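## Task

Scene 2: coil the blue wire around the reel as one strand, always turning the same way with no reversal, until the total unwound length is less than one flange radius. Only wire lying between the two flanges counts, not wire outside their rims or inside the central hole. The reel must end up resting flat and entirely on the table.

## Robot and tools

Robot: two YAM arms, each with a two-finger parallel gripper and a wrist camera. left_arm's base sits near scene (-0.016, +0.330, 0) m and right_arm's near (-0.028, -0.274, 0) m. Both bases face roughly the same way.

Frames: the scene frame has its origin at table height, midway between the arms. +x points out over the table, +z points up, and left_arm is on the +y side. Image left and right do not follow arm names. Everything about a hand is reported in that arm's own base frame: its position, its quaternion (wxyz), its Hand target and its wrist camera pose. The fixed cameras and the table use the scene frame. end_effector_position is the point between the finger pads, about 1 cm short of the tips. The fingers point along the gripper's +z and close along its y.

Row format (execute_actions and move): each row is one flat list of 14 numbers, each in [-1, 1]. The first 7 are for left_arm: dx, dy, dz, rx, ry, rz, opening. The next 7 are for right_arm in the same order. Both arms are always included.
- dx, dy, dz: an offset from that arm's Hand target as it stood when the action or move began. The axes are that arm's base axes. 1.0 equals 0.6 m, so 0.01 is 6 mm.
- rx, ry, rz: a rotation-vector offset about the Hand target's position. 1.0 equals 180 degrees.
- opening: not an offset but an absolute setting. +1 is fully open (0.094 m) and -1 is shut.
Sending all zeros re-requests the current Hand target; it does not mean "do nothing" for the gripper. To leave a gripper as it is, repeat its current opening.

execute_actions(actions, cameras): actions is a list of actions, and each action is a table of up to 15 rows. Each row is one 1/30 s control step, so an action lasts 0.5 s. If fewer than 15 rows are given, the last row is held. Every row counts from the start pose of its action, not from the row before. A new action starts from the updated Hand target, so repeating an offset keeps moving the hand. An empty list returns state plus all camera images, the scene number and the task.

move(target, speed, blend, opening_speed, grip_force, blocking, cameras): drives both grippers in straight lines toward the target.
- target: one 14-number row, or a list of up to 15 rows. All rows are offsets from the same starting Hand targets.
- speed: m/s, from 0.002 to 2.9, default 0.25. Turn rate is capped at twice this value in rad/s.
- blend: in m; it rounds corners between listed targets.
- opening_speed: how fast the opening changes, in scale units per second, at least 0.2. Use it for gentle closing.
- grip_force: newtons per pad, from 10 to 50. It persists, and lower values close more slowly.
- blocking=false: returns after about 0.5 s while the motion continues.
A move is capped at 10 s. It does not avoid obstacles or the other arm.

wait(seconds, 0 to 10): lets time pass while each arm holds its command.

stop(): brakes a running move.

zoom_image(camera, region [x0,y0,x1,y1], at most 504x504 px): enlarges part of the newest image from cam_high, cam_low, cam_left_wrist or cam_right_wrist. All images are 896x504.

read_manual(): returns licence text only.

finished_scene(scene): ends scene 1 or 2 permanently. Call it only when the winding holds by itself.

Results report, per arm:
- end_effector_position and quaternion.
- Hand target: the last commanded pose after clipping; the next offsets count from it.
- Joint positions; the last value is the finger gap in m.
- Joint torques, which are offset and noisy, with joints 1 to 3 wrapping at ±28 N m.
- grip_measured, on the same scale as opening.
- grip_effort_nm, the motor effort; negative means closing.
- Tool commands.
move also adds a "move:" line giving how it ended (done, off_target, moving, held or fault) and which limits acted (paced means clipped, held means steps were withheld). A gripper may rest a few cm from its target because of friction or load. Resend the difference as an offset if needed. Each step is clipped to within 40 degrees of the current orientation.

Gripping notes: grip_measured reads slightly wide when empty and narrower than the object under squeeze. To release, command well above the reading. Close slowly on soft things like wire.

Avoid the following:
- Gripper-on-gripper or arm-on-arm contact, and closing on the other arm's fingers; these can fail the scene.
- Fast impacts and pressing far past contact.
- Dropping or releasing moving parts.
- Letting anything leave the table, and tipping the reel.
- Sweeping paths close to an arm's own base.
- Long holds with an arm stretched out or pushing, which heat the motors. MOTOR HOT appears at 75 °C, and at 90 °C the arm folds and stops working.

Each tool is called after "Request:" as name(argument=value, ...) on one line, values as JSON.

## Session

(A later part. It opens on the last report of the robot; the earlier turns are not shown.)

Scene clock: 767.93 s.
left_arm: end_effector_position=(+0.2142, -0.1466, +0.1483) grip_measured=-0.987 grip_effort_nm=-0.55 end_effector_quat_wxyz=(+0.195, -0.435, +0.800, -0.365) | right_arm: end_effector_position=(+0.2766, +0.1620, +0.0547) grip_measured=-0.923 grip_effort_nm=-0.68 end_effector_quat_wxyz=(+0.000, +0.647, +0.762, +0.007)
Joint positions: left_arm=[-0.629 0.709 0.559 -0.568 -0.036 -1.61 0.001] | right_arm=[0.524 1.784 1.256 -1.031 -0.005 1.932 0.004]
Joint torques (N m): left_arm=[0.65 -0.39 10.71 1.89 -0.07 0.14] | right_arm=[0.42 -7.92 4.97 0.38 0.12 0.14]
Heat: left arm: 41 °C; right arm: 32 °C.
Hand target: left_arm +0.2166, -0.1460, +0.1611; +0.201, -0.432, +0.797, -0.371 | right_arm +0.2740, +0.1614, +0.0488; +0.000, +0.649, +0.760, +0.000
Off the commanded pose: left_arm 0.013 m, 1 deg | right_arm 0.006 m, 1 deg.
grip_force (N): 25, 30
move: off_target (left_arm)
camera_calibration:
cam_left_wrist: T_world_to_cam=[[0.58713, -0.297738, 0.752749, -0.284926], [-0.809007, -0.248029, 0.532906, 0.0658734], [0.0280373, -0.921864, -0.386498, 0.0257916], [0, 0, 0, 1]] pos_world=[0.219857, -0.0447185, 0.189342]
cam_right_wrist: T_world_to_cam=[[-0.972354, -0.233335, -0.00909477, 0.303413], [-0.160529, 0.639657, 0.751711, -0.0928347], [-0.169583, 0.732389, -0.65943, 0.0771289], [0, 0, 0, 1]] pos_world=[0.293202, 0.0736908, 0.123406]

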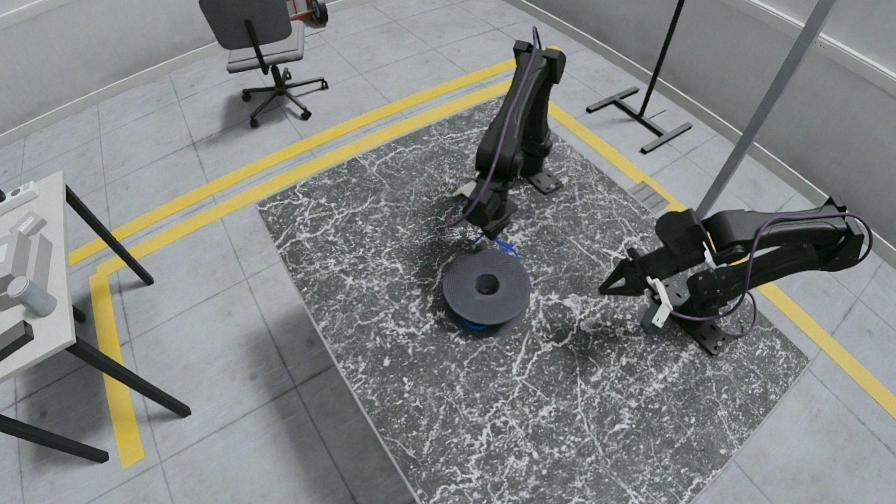

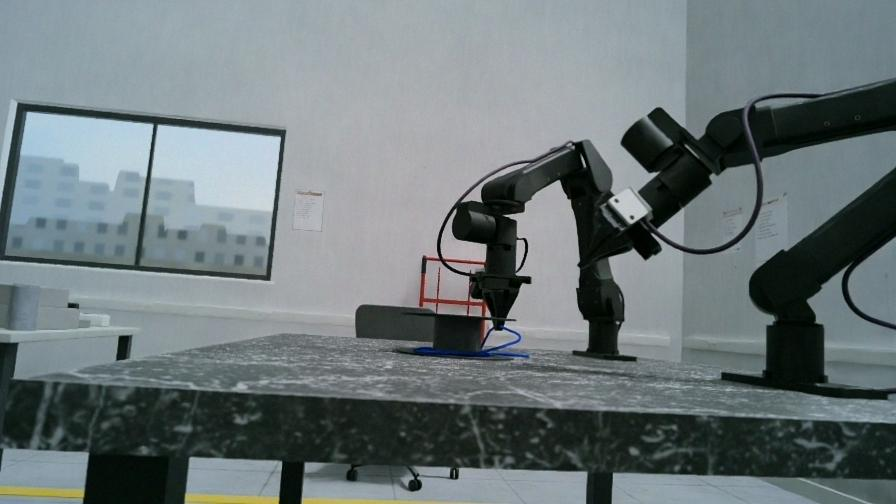

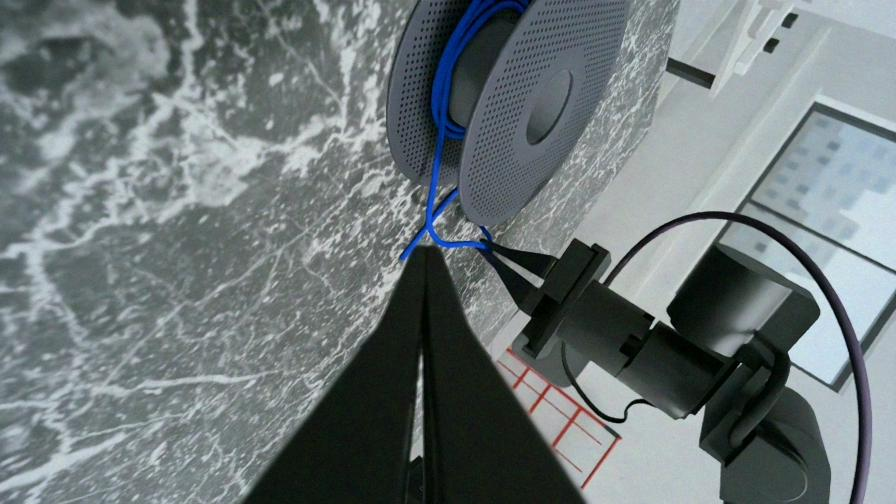

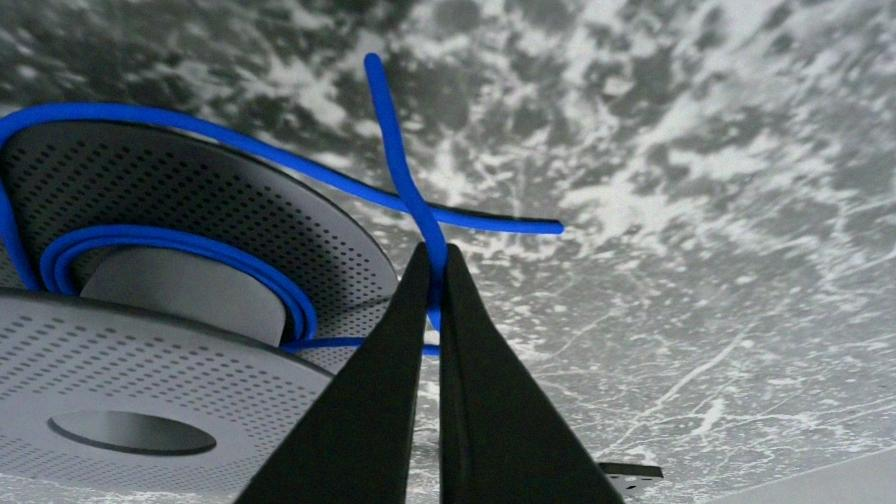

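Request:
move(target=[[0,0,0,0,0,0,-1, 0.0728,-0.0177,-0.008,0,0,0.15,-1],[0,0,0,0,0,0,-1, 0.1478,-0.029,-0.0145,0,0,0.378,-1]], speed=0.15, blend=[0.02, 0], cameras=["all"])

Scene clock: 822.40 s.
left_arm: end_effector_position=(+0.2142, -0.1466, +0.1483) grip_measured=-0.987 grip_effort_nm=-0.54 end_effector_quat_wxyz=(+0.195, -0.435, +0.800, -0.365) | right_arm: end_effector_position=(+0.3571, +0.1450, +0.0395) grip_measured=-0.923 grip_effort_nm=-0.67 end_effector_quat_wxyz=(+0.001, +0.116, +0.993, +0.004)
Joint positions: left_arm=[-0.629 0.709 0.559 -0.568 -0.036 -1.61 0.001] | right_arm=[0.381 2.043 1.548 -1.07 -0.005 0.613 0.004]
Joint torques (N m): left_arm=[0.66 -0.4 10.67 1.88 -0.06 0.13] | right_arm=[-0.57 -9.32 8.49 0.03 0.04 -0.16]
Heat: left arm: 41 °C; right arm: 29 °C.
Hand target: left_arm +0.2166, -0.1460, +0.1611; +0.201, -0.432, +0.797, -0.371 | right_arm +0.3626, +0.1438, +0.0400; +0.000, +0.113, +0.994, +0.000
Off the commanded pose: left_arm 0.013 m, 1 deg | right_arm 0.006 m, 1 deg.
grip_force (N): 25, 30
move: off_target (left_arm)
camera_calibration:
cam_left_wrist: T_world_to_cam=[[0.58713, -0.297738, 0.752749, -0.284926], [-0.809007, -0.248029, 0.532906, 0.0658734], [0.0280373, -0.921864, -0.386498, 0.0257916], [0, 0, 0, 1]] pos_world=[0.219857, -0.0447185, 0.189342]
cam_right_wrist: T_world_to_cam=[[-0.158422, -0.987353, -0.00609393, 0.196194], [-0.65993, 0.101292, 0.744468, 0.19905], [-0.734435, 0.121962, -0.66763, 0.383729], [0, 0, 0, 1]] pos_world=[0.444265, 0.12675, 0.109198]

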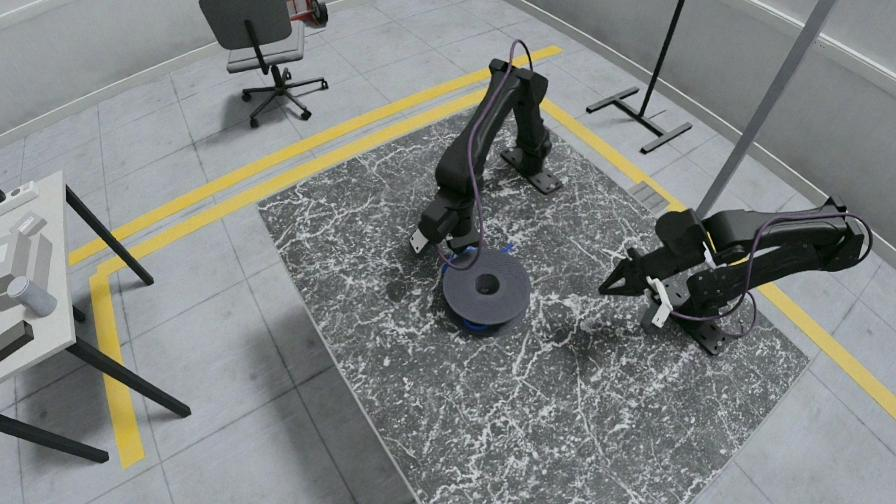

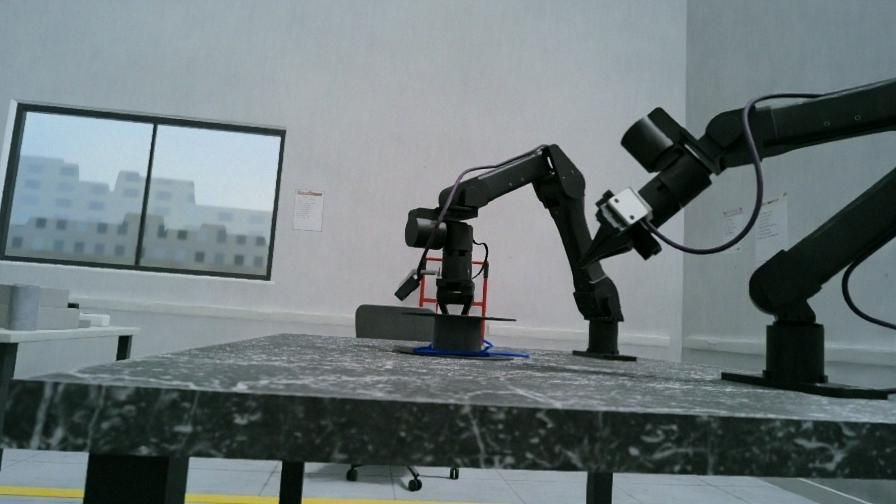

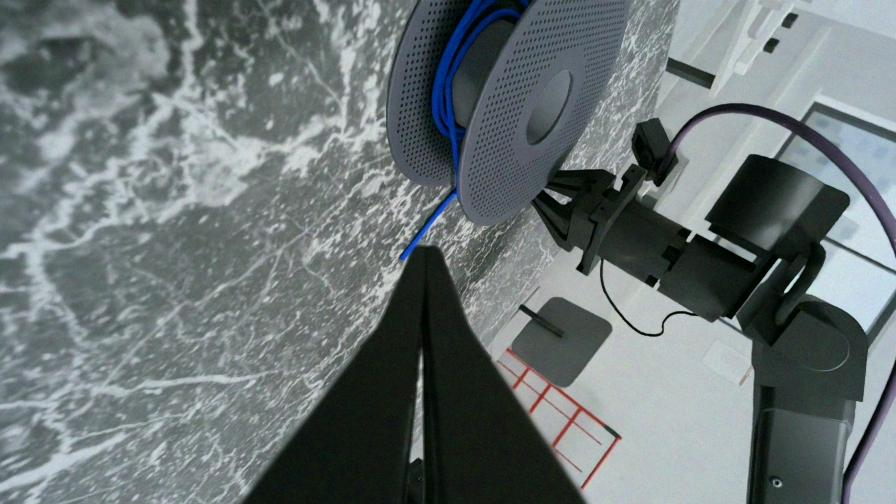

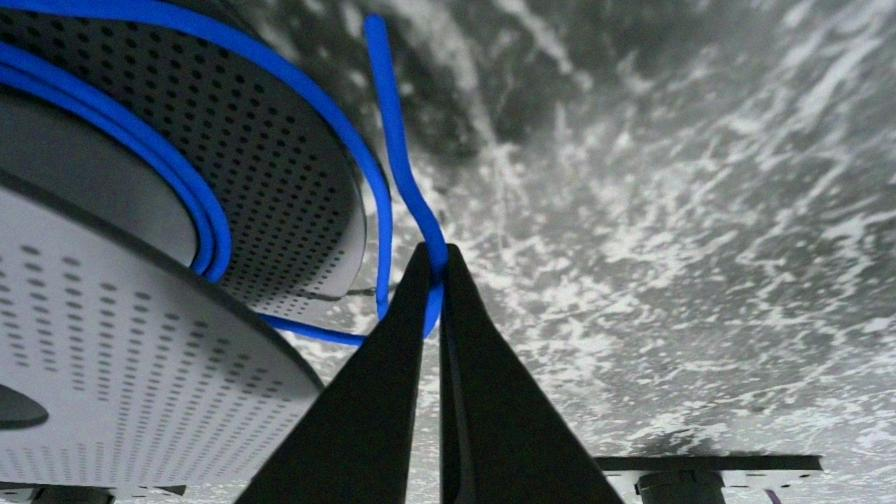

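Request:
move(target=[[0,0,0,0,0,0,-1, -0.001,-0.0167,0.004,0,0,0,-1],[0,0,0,0,0,0,-1, -0.001,-0.0167,0.004,0,0,0,-0.7],[0,0,0,0,0,0,-1, -0.001,-0.0167,0.17,0,0,0,-0.7]], speed=[0.1, 0.1, 0.12], cameras=["all"])

Scene clock: 884.83 s.
left_arm: end_effector_position=(+0.2142, -0.1466, +0.1483) grip_measured=-0.987 grip_effort_nm=-0.54 end_effector_quat_wxyz=(+0.195, -0.435, +0.800, -0.365) | right_arm: end_effector_position=(+0.3586, +0.1354, +0.1282) grip_measured=-0.702 grip_effort_nm=0.11 end_effector_quat_wxyz=(-0.015, +0.116, +0.993, -0.005)
Joint positions: left_arm=[-0.629 0.709 0.559 -0.568 -0.036 -1.61 0.001] | right_arm=[0.356 2.043 1.902 -1.46 -0.005 0.588 0.014]
Joint torques (N m): left_arm=[0.68 -0.42 10.66 1.87 -0.06 0.13] | right_arm=[-0.55 -13.09 8.25 -0.01 0.04 -0.1]
Heat: left arm: 42 °C; right arm: 30 °C.
Hand target: left_arm +0.2166, -0.1460, +0.1611; +0.201, -0.432, +0.797, -0.371 | right_arm +0.3620, +0.1339, +0.1420; +0.000, +0.113, +0.994, +0.000
Off the commanded pose: left_arm 0.013 m, 1 deg | right_arm 0.014 m, 2 deg.
grip_force (N): 25, 30
move: off_target (left_arm, right_arm)
camera_calibration:
cam_left_wrist: T_world_to_cam=[[0.58713, -0.297738, 0.752749, -0.284926], [-0.809007, -0.248029, 0.532906, 0.0658734], [0.0280373, -0.921864, -0.386498, 0.0257916], [0, 0, 0, 1]] pos_world=[0.219857, -0.0447185, 0.189342]
cam_right_wrist: T_world_to_cam=[[-0.15836, -0.987311, 0.0118095, 0.185113], [-0.634424, 0.110909, 0.764988, 0.121864], [-0.75659, 0.113651, -0.643937, 0.451211], [0, 0, 0, 1]] pos_world=[0.44801, 0.117967, 0.19514]

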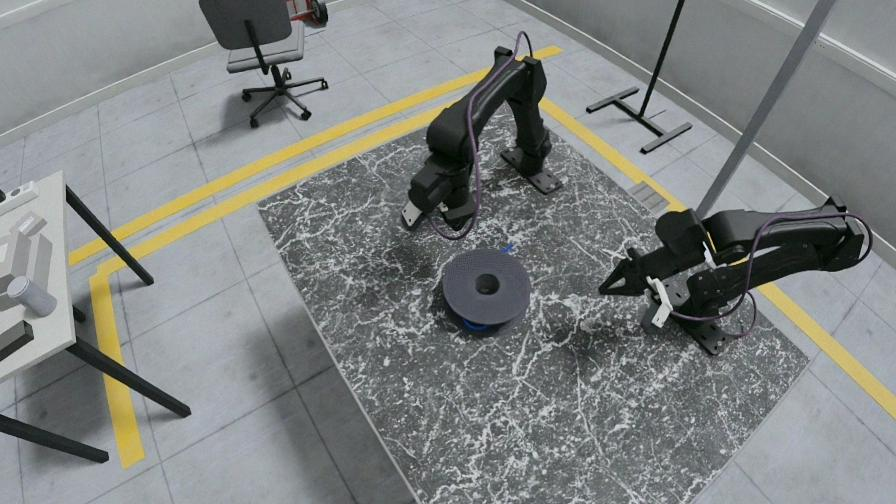

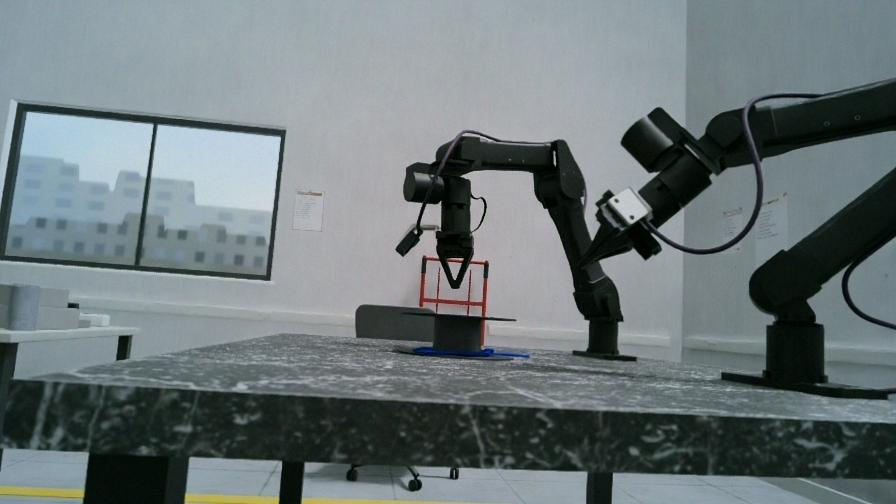

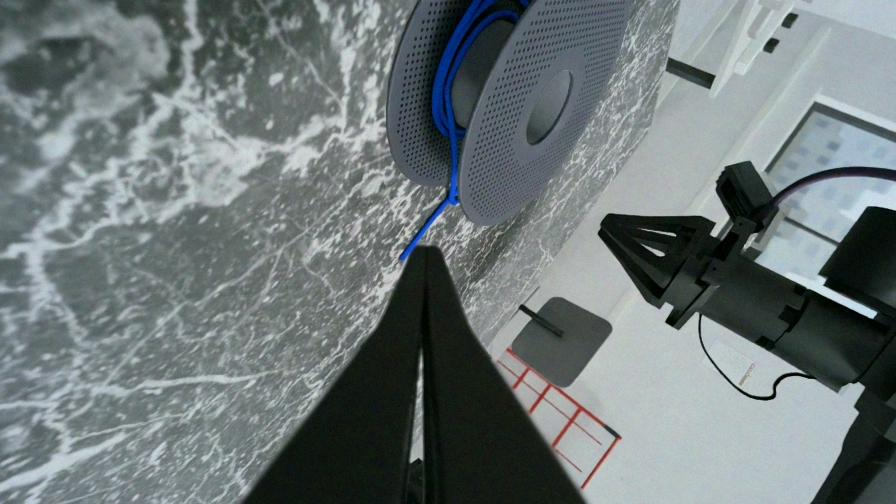

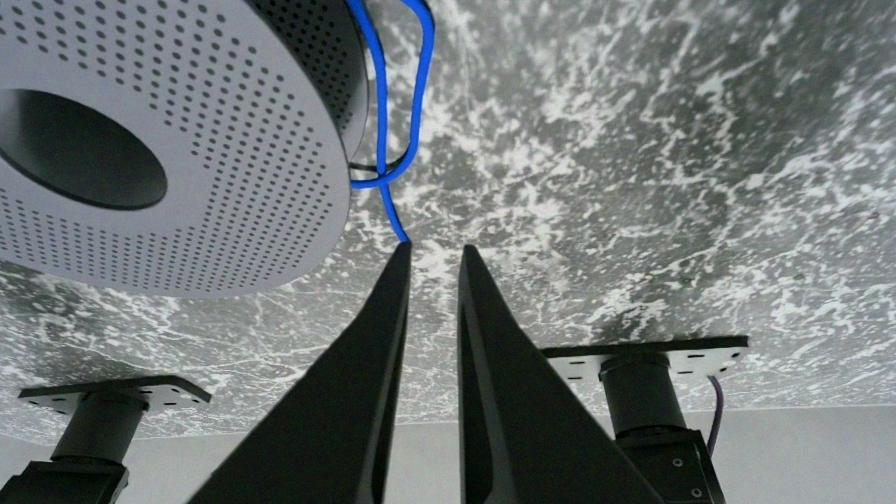

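Request:
move(target=[[0,0,0,0,0,0,-1, -0.1798,-0.0087,-0.01,0.1443,-0.2956,0.3975,-1],[0,0,0,0,0,0,-1, -0.1798,-0.0087,-0.0937,0.1443,-0.2956,0.3975,-1]], speed=[0.25, 0.1], blend=[0.01, 0], cameras=["all"])

Scene clock: 927.30 s.
left_arm: end_effector_position=(+0.2142, -0.1466, +0.1483) grip_measured=-0.987 grip_effort_nm=-0.54 end_effector_quat_wxyz=(+0.195, -0.435, +0.800, -0.365) | right_arm: end_effector_position=(+0.2577, +0.1263, +0.0876) grip_measured=-0.994 grip_effort_nm=-0.36 end_effector_quat_wxyz=(+0.387, -0.476, +0.753, +0.237)
Joint positions: left_arm=[-0.629 0.709 0.559 -0.568 -0.036 -1.61 0.001] | right_arm=[-0.029 1.236 0.531 -0.347 -0.826 -0.925 0]
Joint torques (N m): left_arm=[0.68 -0.44 10.74 1.87 -0.06 0.14] | right_arm=[-0.55 -2.71 5.2 1.32 -0.71 -0.06]
Heat: left arm: 43 °C; right arm: 31 °C.
Hand target: left_arm +0.2166, -0.1460, +0.1611; +0.201, -0.432, +0.797, -0.371 | right_arm +0.2542, +0.1286, +0.0859; +0.390, -0.477, +0.748, +0.249
Off the commanded pose: left_arm 0.013 m, 1 deg | right_arm 0.005 m, 2 deg.
grip_force (N): 25, 30
move: off_target (left_arm)
camera_calibration:
cam_left_wrist: T_world_to_cam=[[0.58713, -0.297738, 0.752749, -0.284926], [-0.809007, -0.248029, 0.532906, 0.0658734], [0.0280373, -0.921864, -0.386498, 0.0257916], [0, 0, 0, 1]] pos_world=[0.219857, -0.0447185, 0.189342]
cam_right_wrist: T_world_to_cam=[[0.915968, -0.394798, 0.0716674, -0.196324], [-0.387559, -0.916747, -0.096812, 0.231577], [0.103922, 0.0609014, -0.992719, 0.165302], [0, 0, 0, 1]] pos_world=[0.252397, 0.124722, 0.200588]

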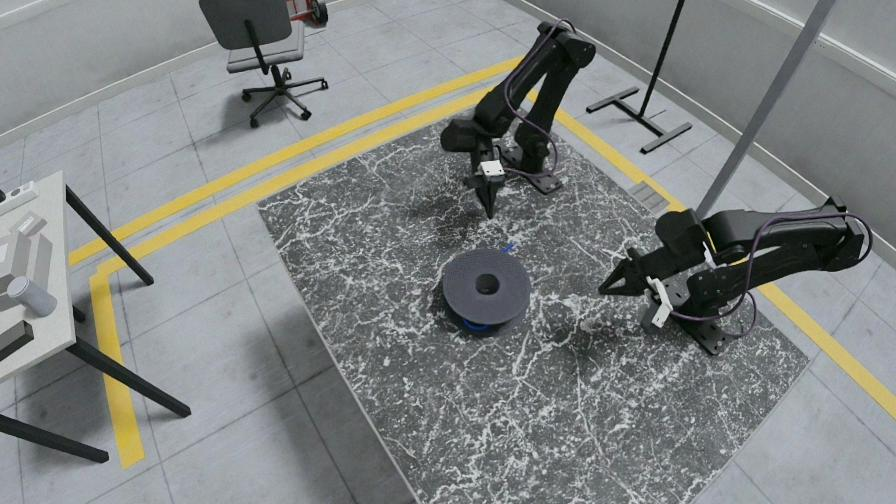

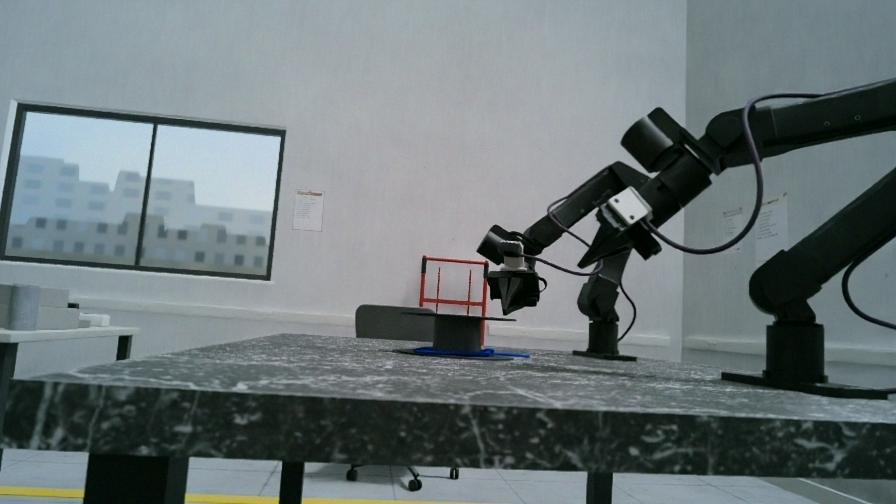

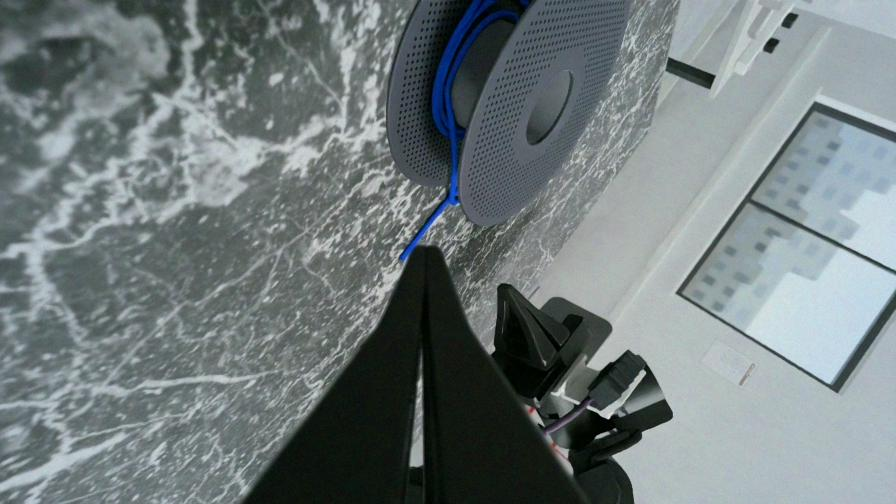

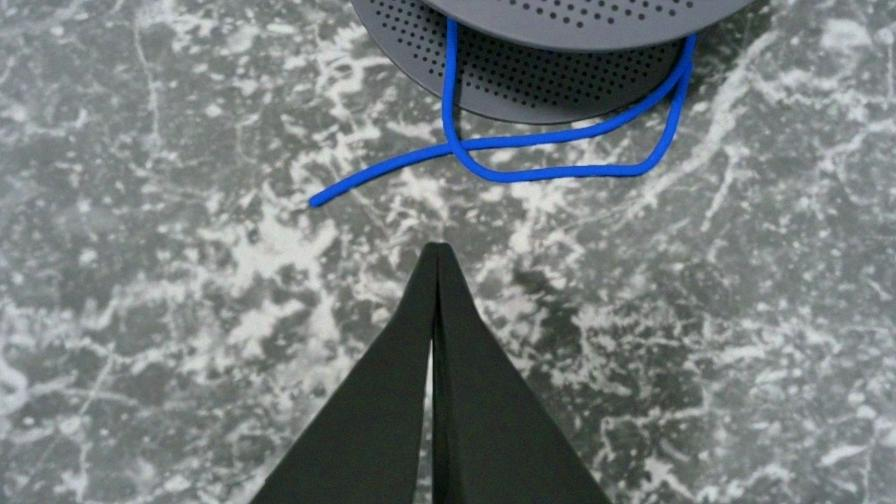

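Request:
zoom_image(camera="cam_right_wrist", region=[300, 0, 760, 250])

Scaled by 1.096 from the camera's 896x504 image, which has a finer 1280x720 frame.

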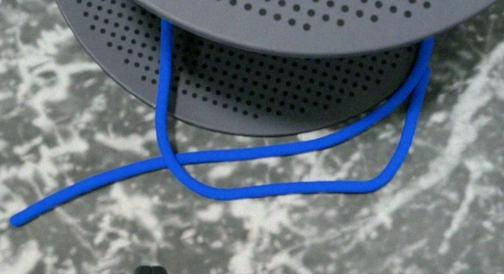

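Request:
zoom_image(camera="cam_low", region=[390, 300, 550, 380])

Request:
zoom_image(camera="cam_left_wrist", region=[380, 60, 580, 270])

Scaled by 3.150 from the camera's 896x504 image, which has a finer 1280x720 frame.

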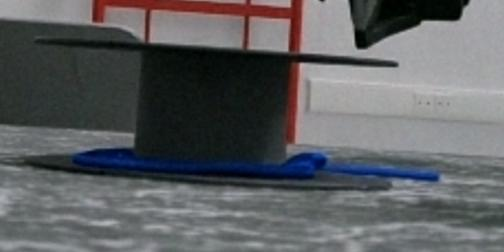

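Scaled by 2.400 from the camera's 896x504 image, which has a finer 1280x720 frame.

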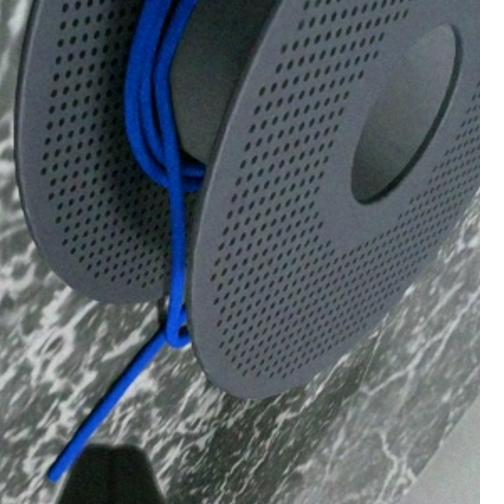

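Request:
move(target=[0,0,0,0,0,0,-1, 0.0447,0.0573,-0.0682,0,0,0,-0.3], speed=0.12, cameras=["cam_right_wrist"])

Scene clock: 1022.23 s.
left_arm: end_effector_position=(+0.2142, -0.1466, +0.1483) grip_measured=-0.987 grip_effort_nm=-0.55 end_effector_quat_wxyz=(+0.195, -0.435, +0.800, -0.365) | right_arm: end_effector_position=(+0.2873, +0.1603, +0.0504) grip_measured=-0.302 grip_effort_nm=0.11 end_effector_quat_wxyz=(+0.396, -0.479, +0.746, +0.238)
Joint positions: left_arm=[-0.629 0.709 0.559 -0.568 -0.036 -1.61 0.001] | right_arm=[0.121 1.48 0.488 0.086 -0.755 -0.749 0.033]
Joint torques (N m): left_arm=[0.65 -0.4 10.69 1.9 -0.06 0.14] | right_arm=[0.44 -4.19 4.23 1.55 -0.41 0.14]
Heat: left arm: 44 °C; right arm: 29 °C.
Hand target: left_arm +0.2166, -0.1460, +0.1611; +0.201, -0.432, +0.797, -0.371 | right_arm +0.2810, +0.1629, +0.0449; +0.390, -0.477, +0.748, +0.248
Off the commanded pose: left_arm 0.013 m, 1 deg | right_arm 0.009 m, 1 deg.
grip_force (N): 25, 30
move: off_target (left_arm)
camera_calibration:
cam_right_wrist: T_world_to_cam=[[0.917162, -0.389221, 0.0855577, -0.209226], [-0.378984, -0.918262, -0.114746, 0.269283], [0.123226, 0.072816, -0.989704, 0.11556], [0, 0, 0, 1]] pos_world=[0.279708, 0.157422, 0.16317]
Images, in order (width x height): cam_right_wrist 896x504.

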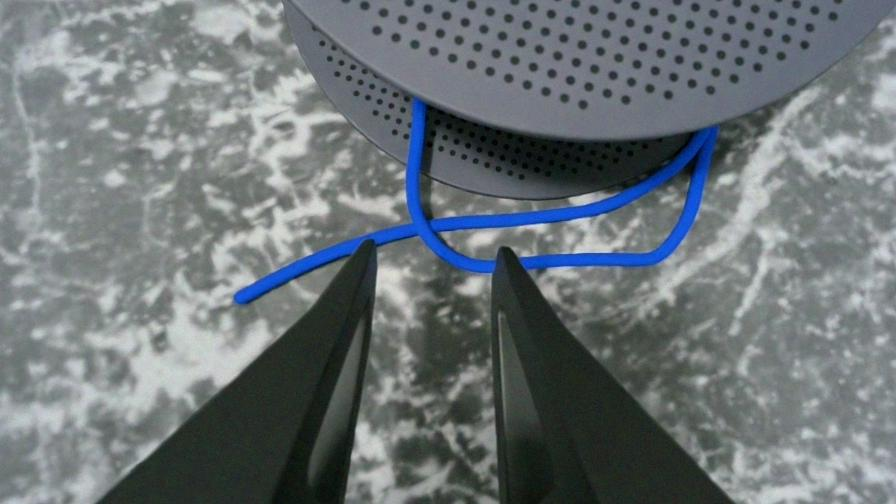

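Request:
move(target=[0,0,0,0,0,0,-1, 0.0175,0.0585,-0.05,0,0,0,-0.3], speed=0.08, cameras=["cam_right_wrist"])

Scene clock: 1031.20 s.
left_arm: end_effector_position=(+0.2142, -0.1466, +0.1483) grip_measured=-0.987 grip_effort_nm=-0.54 end_effector_quat_wxyz=(+0.195, -0.435, +0.800, -0.365) | right_arm: end_effector_position=(+0.2971, +0.1967, +0.0203) grip_measured=-0.302 grip_effort_nm=0.10 end_effector_quat_wxyz=(+0.396, -0.479, +0.746, +0.240)
Joint positions: left_arm=[-0.629 0.709 0.559 -0.568 -0.036 -1.61 0.001] | right_arm=[0.264 1.677 0.476 0.388 -0.667 -0.605 0.033]
Joint torques (N m): left_arm=[0.7 -0.43 10.7 1.89 -0.05 0.13] | right_arm=[0.46 -5.08 3.97 1.69 -0.36 0.12]
Heat: left arm: 44 °C; right arm: 29 °C.
Hand target: left_arm +0.2166, -0.1460, +0.1611; +0.201, -0.432, +0.797, -0.371 | right_arm +0.2914, +0.1981, +0.0149; +0.390, -0.477, +0.748, +0.249
Off the commanded pose: left_arm 0.013 m, 1 deg | right_arm 0.008 m, 1 deg.
grip_force (N): 25, 30
move: off_target (left_arm)
camera_calibration:
cam_right_wrist: T_world_to_cam=[[0.918429, -0.38699, 0.0820238, -0.202235], [-0.376625, -0.918828, -0.117938, 0.302566], [0.121007, 0.0774259, -0.989628, 0.081637], [0, 0, 0, 1]] pos_world=[0.289813, 0.193422, 0.133062]
Images, in order (width x height): cam_right_wrist 896x504.

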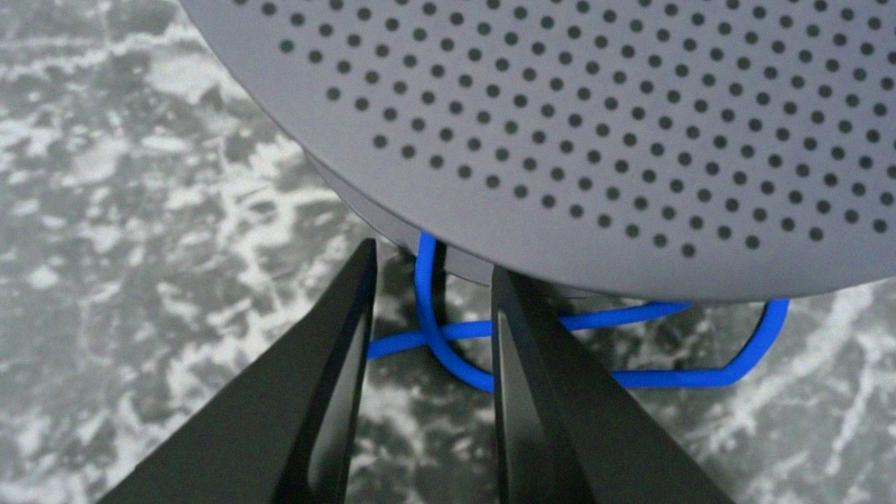

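Request:
move(target=[[0,0,0,0,0,0,-1, 0,0,-0.009,0,0,0,-0.3],[0,0,0,0,0,0,-1, 0,0,-0.009,0,0,0,-1]], speed=0.05, grip_force=[25, 30], cameras=["cam_right_wrist", "cam_low"])

Scene clock: 1038.33 s.
left_arm: end_effector_position=(+0.2142, -0.1466, +0.1483) grip_measured=-0.987 grip_effort_nm=-0.54 end_effector_quat_wxyz=(+0.195, -0.435, +0.800, -0.365) | right_arm: end_effector_position=(+0.2990, +0.1972, +0.0169) grip_measured=-0.920 grip_effort_nm=-0.64 end_effector_quat_wxyz=(+0.400, -0.480, +0.743, +0.239)
Joint positions: left_arm=[-0.629 0.709 0.559 -0.568 -0.036 -1.61 0.001] | right_arm=[0.264 1.701 0.471 0.428 -0.666 -0.605 0.004]
Joint torques (N m): left_arm=[0.69 -0.43 10.74 1.89 -0.07 0.14] | right_arm=[0.38 -5.07 3.55 1.7 -0.39 0.14]
Heat: left arm: 44 °C; right arm: 29 °C.
Hand target: left_arm +0.2166, -0.1460, +0.1611; +0.201, -0.432, +0.797, -0.371 | right_arm +0.2915, +0.1981, +0.0096; +0.390, -0.477, +0.748, +0.248
Off the commanded pose: left_arm 0.013 m, 1 deg | right_arm 0.011 m, 2 deg.
grip_force (N): 25, 30
move: off_target (left_arm, right_arm)
camera_calibration:
cam_right_wrist: T_world_to_cam=[[0.917403, -0.387594, 0.0902313, -0.2033], [-0.37578, -0.91835, -0.124184, 0.303029], [0.130997, 0.0800201, -0.988148, 0.0745671], [0, 0, 0, 1]] pos_world=[0.290612, 0.193522, 0.129659]
Images, in order (width x height): cam_low 896x504, cam_right_wrist 896x504.

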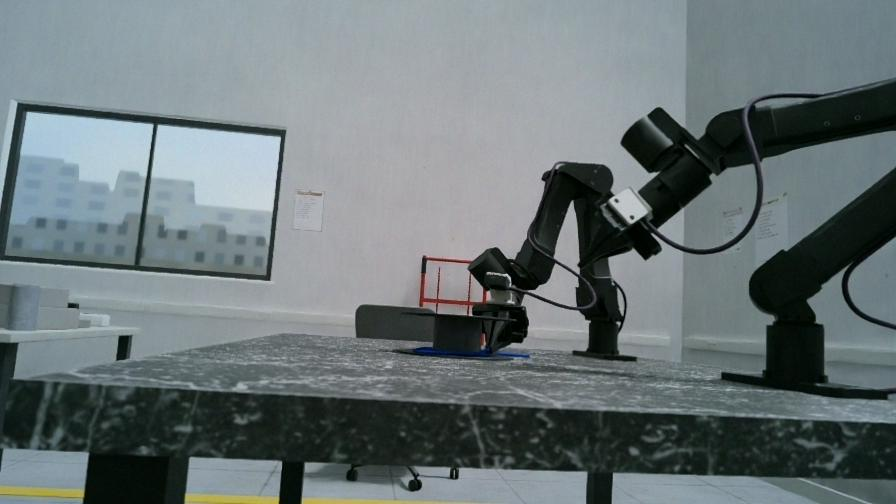

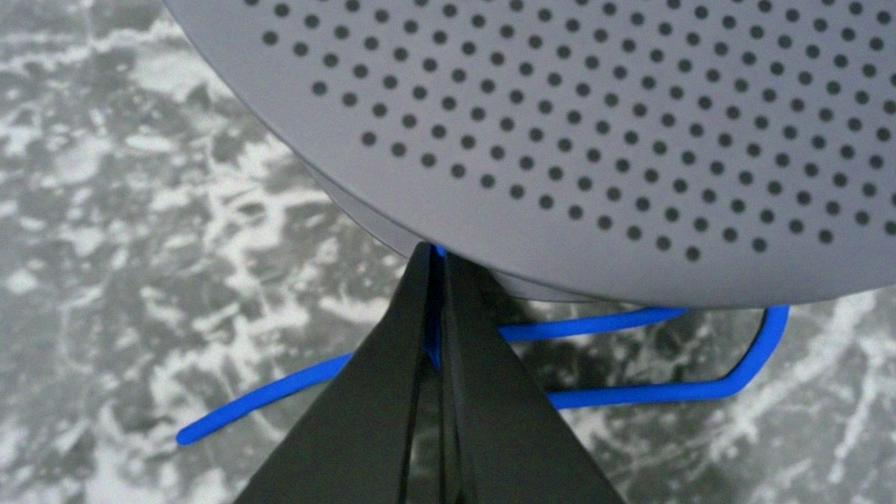

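Request:
move(target=[[0,0,0,0,0,0,-1, 0.0,0.0,0.0173,0,0,0,-1],[0,0,0,0,0,0,-1, 0.025,-0.01,0.0173,0,0,0.12,-1],[0,0,0,0,0,0,-1, 0.0457,-0.0118,0.0173,0,0,0.267,-1]], speed=[0.05, 0.12, 0.12], blend=[0.003, 0.01, 0], cameras=["all"])

Scene clock: 1127.27 s.
left_arm: end_effector_position=(+0.2142, -0.1466, +0.1483) grip_measured=-0.987 grip_effort_nm=-0.54 end_effector_quat_wxyz=(+0.195, -0.435, +0.800, -0.365) | right_arm: end_effector_position=(+0.3191, +0.1875, +0.0198) grip_measured=-0.922 grip_effort_nm=-0.67 end_effector_quat_wxyz=(-0.257, +0.744, -0.491, -0.373)
Joint positions: left_arm=[-0.629 0.709 0.559 -0.568 -0.036 -1.61 0.001] | right_arm=[0.137 2.246 1.454 -1.103 -0.9 -1.995 0.004]
Joint torques (N m): left_arm=[0.66 -0.43 10.67 1.88 -0.06 0.13] | right_arm=[0.39 -9.66 6.95 -0.75 -0.6 -0.11]
Heat: left arm: 45 °C; right arm: 29 °C.
Hand target: left_arm +0.2166, -0.1460, +0.1611; +0.201, -0.432, +0.797, -0.371 | right_arm +0.3189, +0.1910, +0.0200; -0.255, +0.740, -0.488, -0.386
Off the commanded pose: left_arm 0.013 m, 1 deg | right_arm 0.004 m, 2 deg.
grip_force (N): 25, 30
move: off_target (left_arm)
camera_calibration:
cam_left_wrist: T_world_to_cam=[[0.58713, -0.297738, 0.752749, -0.284926], [-0.809007, -0.248029, 0.532906, 0.0658734], [0.0280373, -0.921864, -0.386498, 0.0257916], [0, 0, 0, 1]] pos_world=[0.219857, -0.0447185, 0.189342]
cam_right_wrist: T_world_to_cam=[[0.903238, 0.422394, 0.0757847, -0.372695], [0.428255, -0.898543, -0.0960127, 0.041216], [0.0275406, 0.119178, -0.992491, 0.101251], [0, 0, 0, 1]] pos_world=[0.316193, 0.182392, 0.132693]

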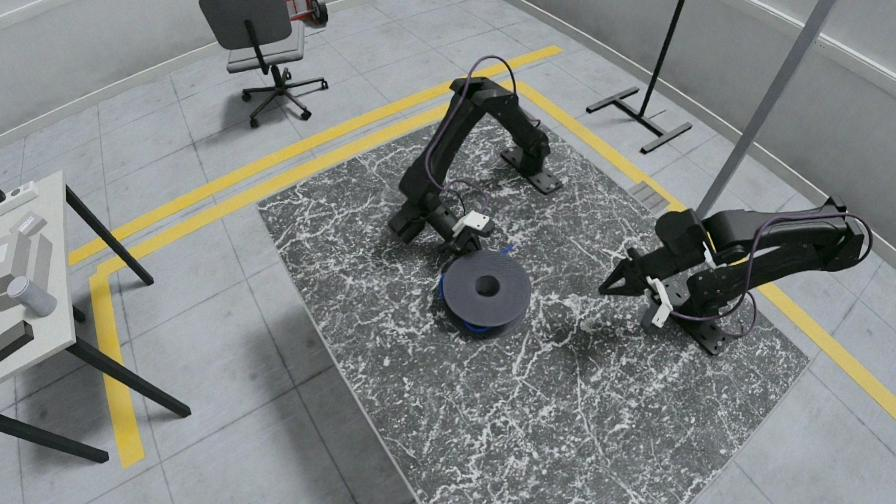

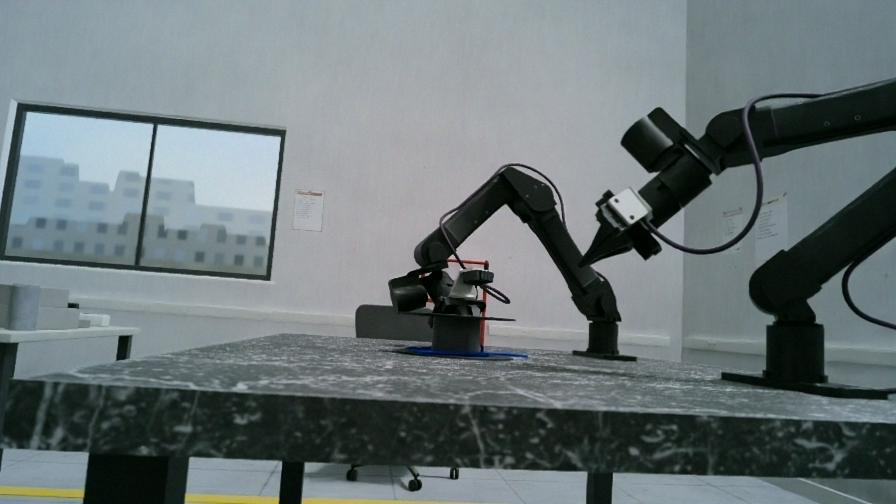

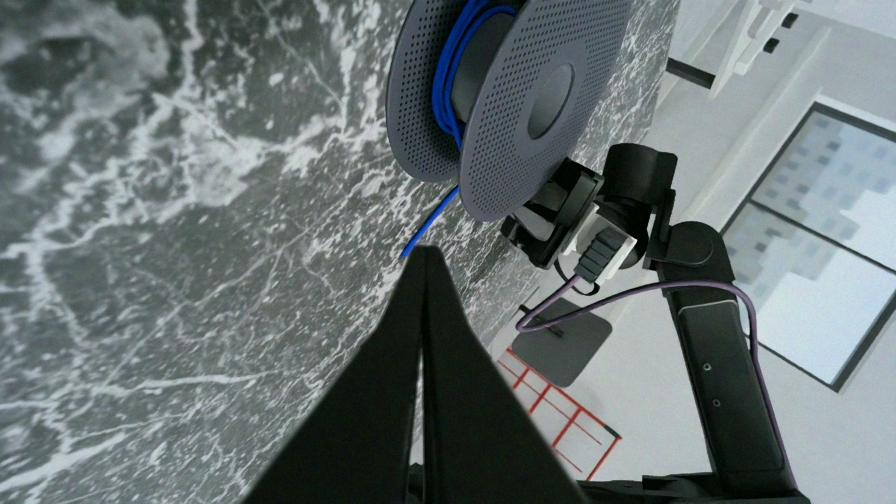

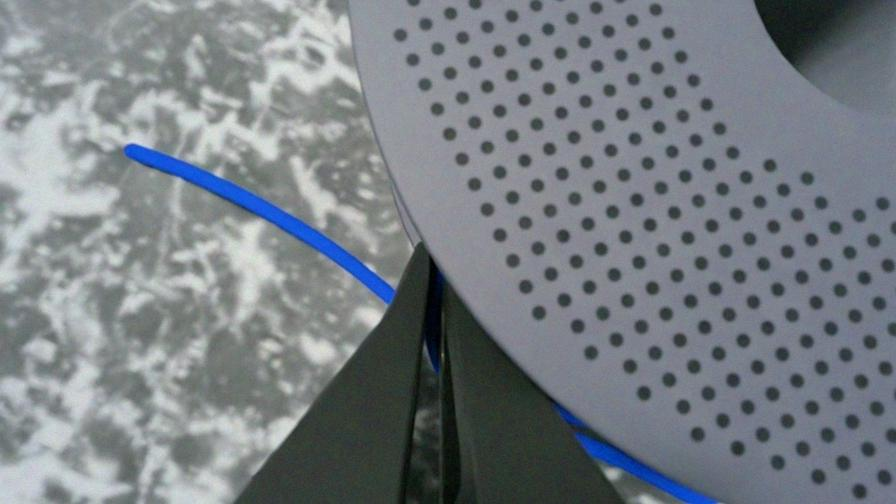

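Request:
move(target=[0,0,0,0,0,0,-1, 0.02,0.008,0,0,0,0.0,-1], speed=0.06, cameras=["cam_right_wrist"])

Scene clock: 1134.43 s.
left_arm: end_effector_position=(+0.2142, -0.1466, +0.1483) grip_measured=-0.987 grip_effort_nm=-0.54 end_effector_quat_wxyz=(+0.195, -0.435, +0.800, -0.365) | right_arm: end_effector_position=(+0.3305, +0.1906, +0.0187) grip_measured=-0.922 grip_effort_nm=-0.68 end_effector_quat_wxyz=(-0.256, +0.747, -0.488, -0.371)
Joint positions: left_arm=[-0.629 0.709 0.559 -0.568 -0.036 -1.61 0.001] | right_arm=[0.142 2.285 1.523 -1.127 -0.896 -1.996 0.004]
Joint torques (N m): left_arm=[0.66 -0.42 10.71 1.9 -0.06 0.14] | right_arm=[0.61 -10.24 7.12 -0.73 -0.7 0.04]
Heat: left arm: 45 °C; right arm: 29 °C.
Hand target: left_arm +0.2166, -0.1460, +0.1611; +0.201, -0.432, +0.797, -0.371 | right_arm +0.3309, +0.1957, +0.0198; -0.255, +0.740, -0.489, -0.386
Off the commanded pose: left_arm 0.013 m, 1 deg | right_arm 0.005 m, 2 deg.
grip_force (N): 25, 30
move: off_target (left_arm)
camera_calibration:
cam_right_wrist: T_world_to_cam=[[0.899636, 0.429175, 0.0804005, -0.384547], [0.43538, -0.895684, -0.0905237, 0.0360537], [0.0331629, 0.116443, -0.992644, 0.0981456], [0, 0, 0, 1]] pos_world=[0.327001, 0.185902, 0.131605]
Images, in order (width x height): cam_right_wrist 896x504.

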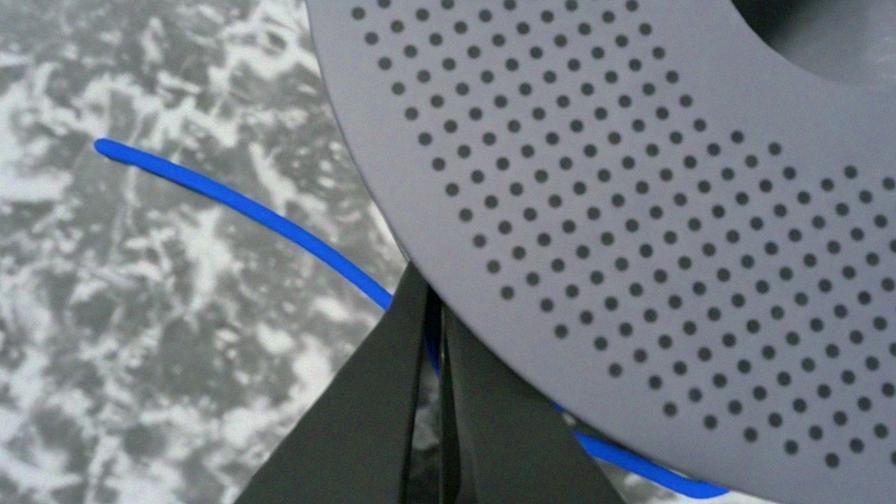

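Request:
move(target=[[0,0,0,0,0,0,-0.78, 0.0,0.0,0,0,0,0.0,-0.78],[0,0,0,0,0,0,-0.78, 0.037,-0.008,0,0,0,0.0,-0.78]], speed=0.06, cameras=["cam_right_wrist", "cam_left_wrist"])

Scene clock: 1152.63 s.
left_arm: end_effector_position=(+0.2141, -0.1466, +0.1482) grip_measured=-0.782 grip_effort_nm=0.15 end_effector_quat_wxyz=(+0.195, -0.435, +0.800, -0.365) | right_arm: end_effector_position=(+0.3506, +0.1909, +0.0204) grip_measured=-0.782 grip_effort_nm=0.10 end_effector_quat_wxyz=(-0.253, +0.747, -0.487, -0.375)
Joint positions: left_arm=[-0.629 0.709 0.559 -0.568 -0.036 -1.61 0.01] | right_arm=[0.136 2.364 1.669 -1.217 -0.893 -2.013 0.01]
Joint torques (N m): left_arm=[0.72 -0.38 10.71 1.88 -0.06 0.14] | right_arm=[-0.5 -10.61 7.16 -0.7 -0.6 -0.07]
Heat: left arm: 45 °C; right arm: 29 °C.
Hand target: left_arm +0.2166, -0.1460, +0.1610; +0.201, -0.432, +0.797, -0.371 | right_arm +0.3531, +0.1910, +0.0199; -0.255, +0.740, -0.489, -0.386
Off the commanded pose: left_arm 0.013 m, 1 deg | right_arm 0.003 m, 1 deg.
grip_force (N): 25, 30
move: off_target (left_arm)
camera_calibration:
cam_left_wrist: T_world_to_cam=[[0.587378, -0.297883, 0.752497, -0.284864], [-0.80883, -0.248164, 0.533112, 0.0658426], [0.0279373, -0.921781, -0.386703, 0.0258177], [0, 0, 0, 1]] pos_world=[0.219857, -0.0447181, 0.189241]
cam_right_wrist: T_world_to_cam=[[0.89801, 0.434003, 0.0722486, -0.403013], [0.439341, -0.893358, -0.0942936, 0.0259029], [0.0236202, 0.116418, -0.992919, 0.102559], [0, 0, 0, 1]] pos_world=[0.348107, 0.18611, 0.133393]
Images, in order (width x height): cam_left_wrist 896x504, cam_right_wrist 896x504.

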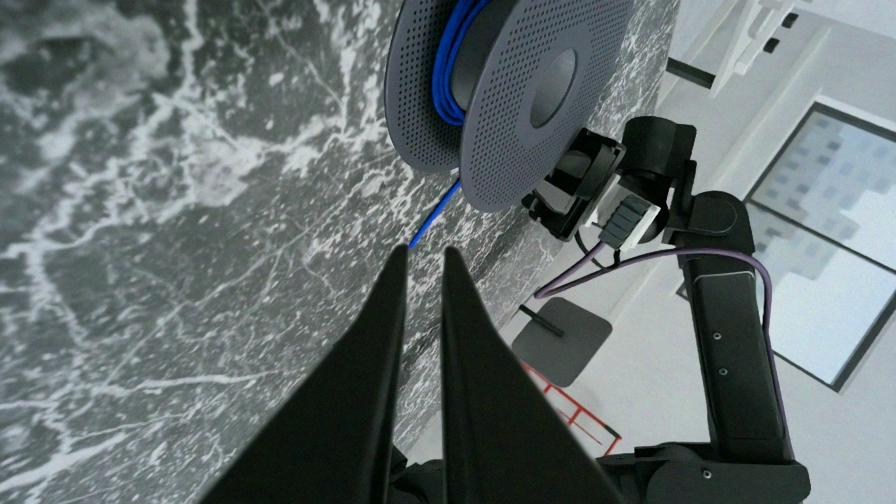

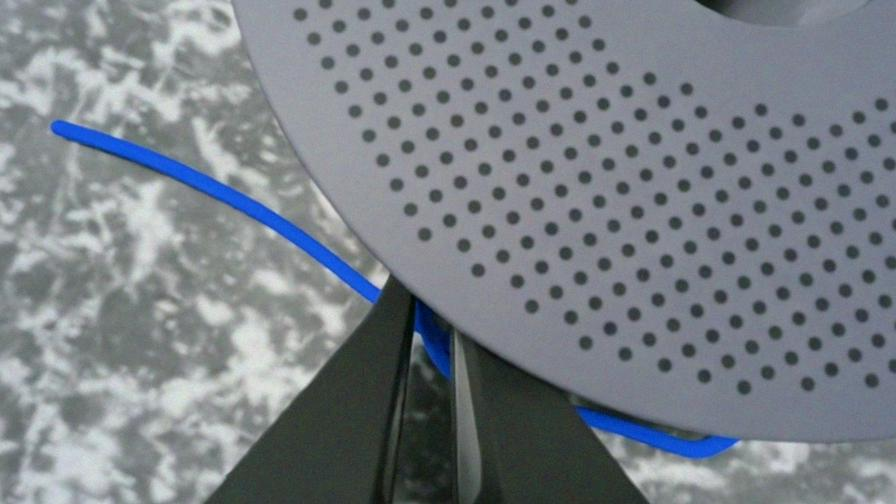

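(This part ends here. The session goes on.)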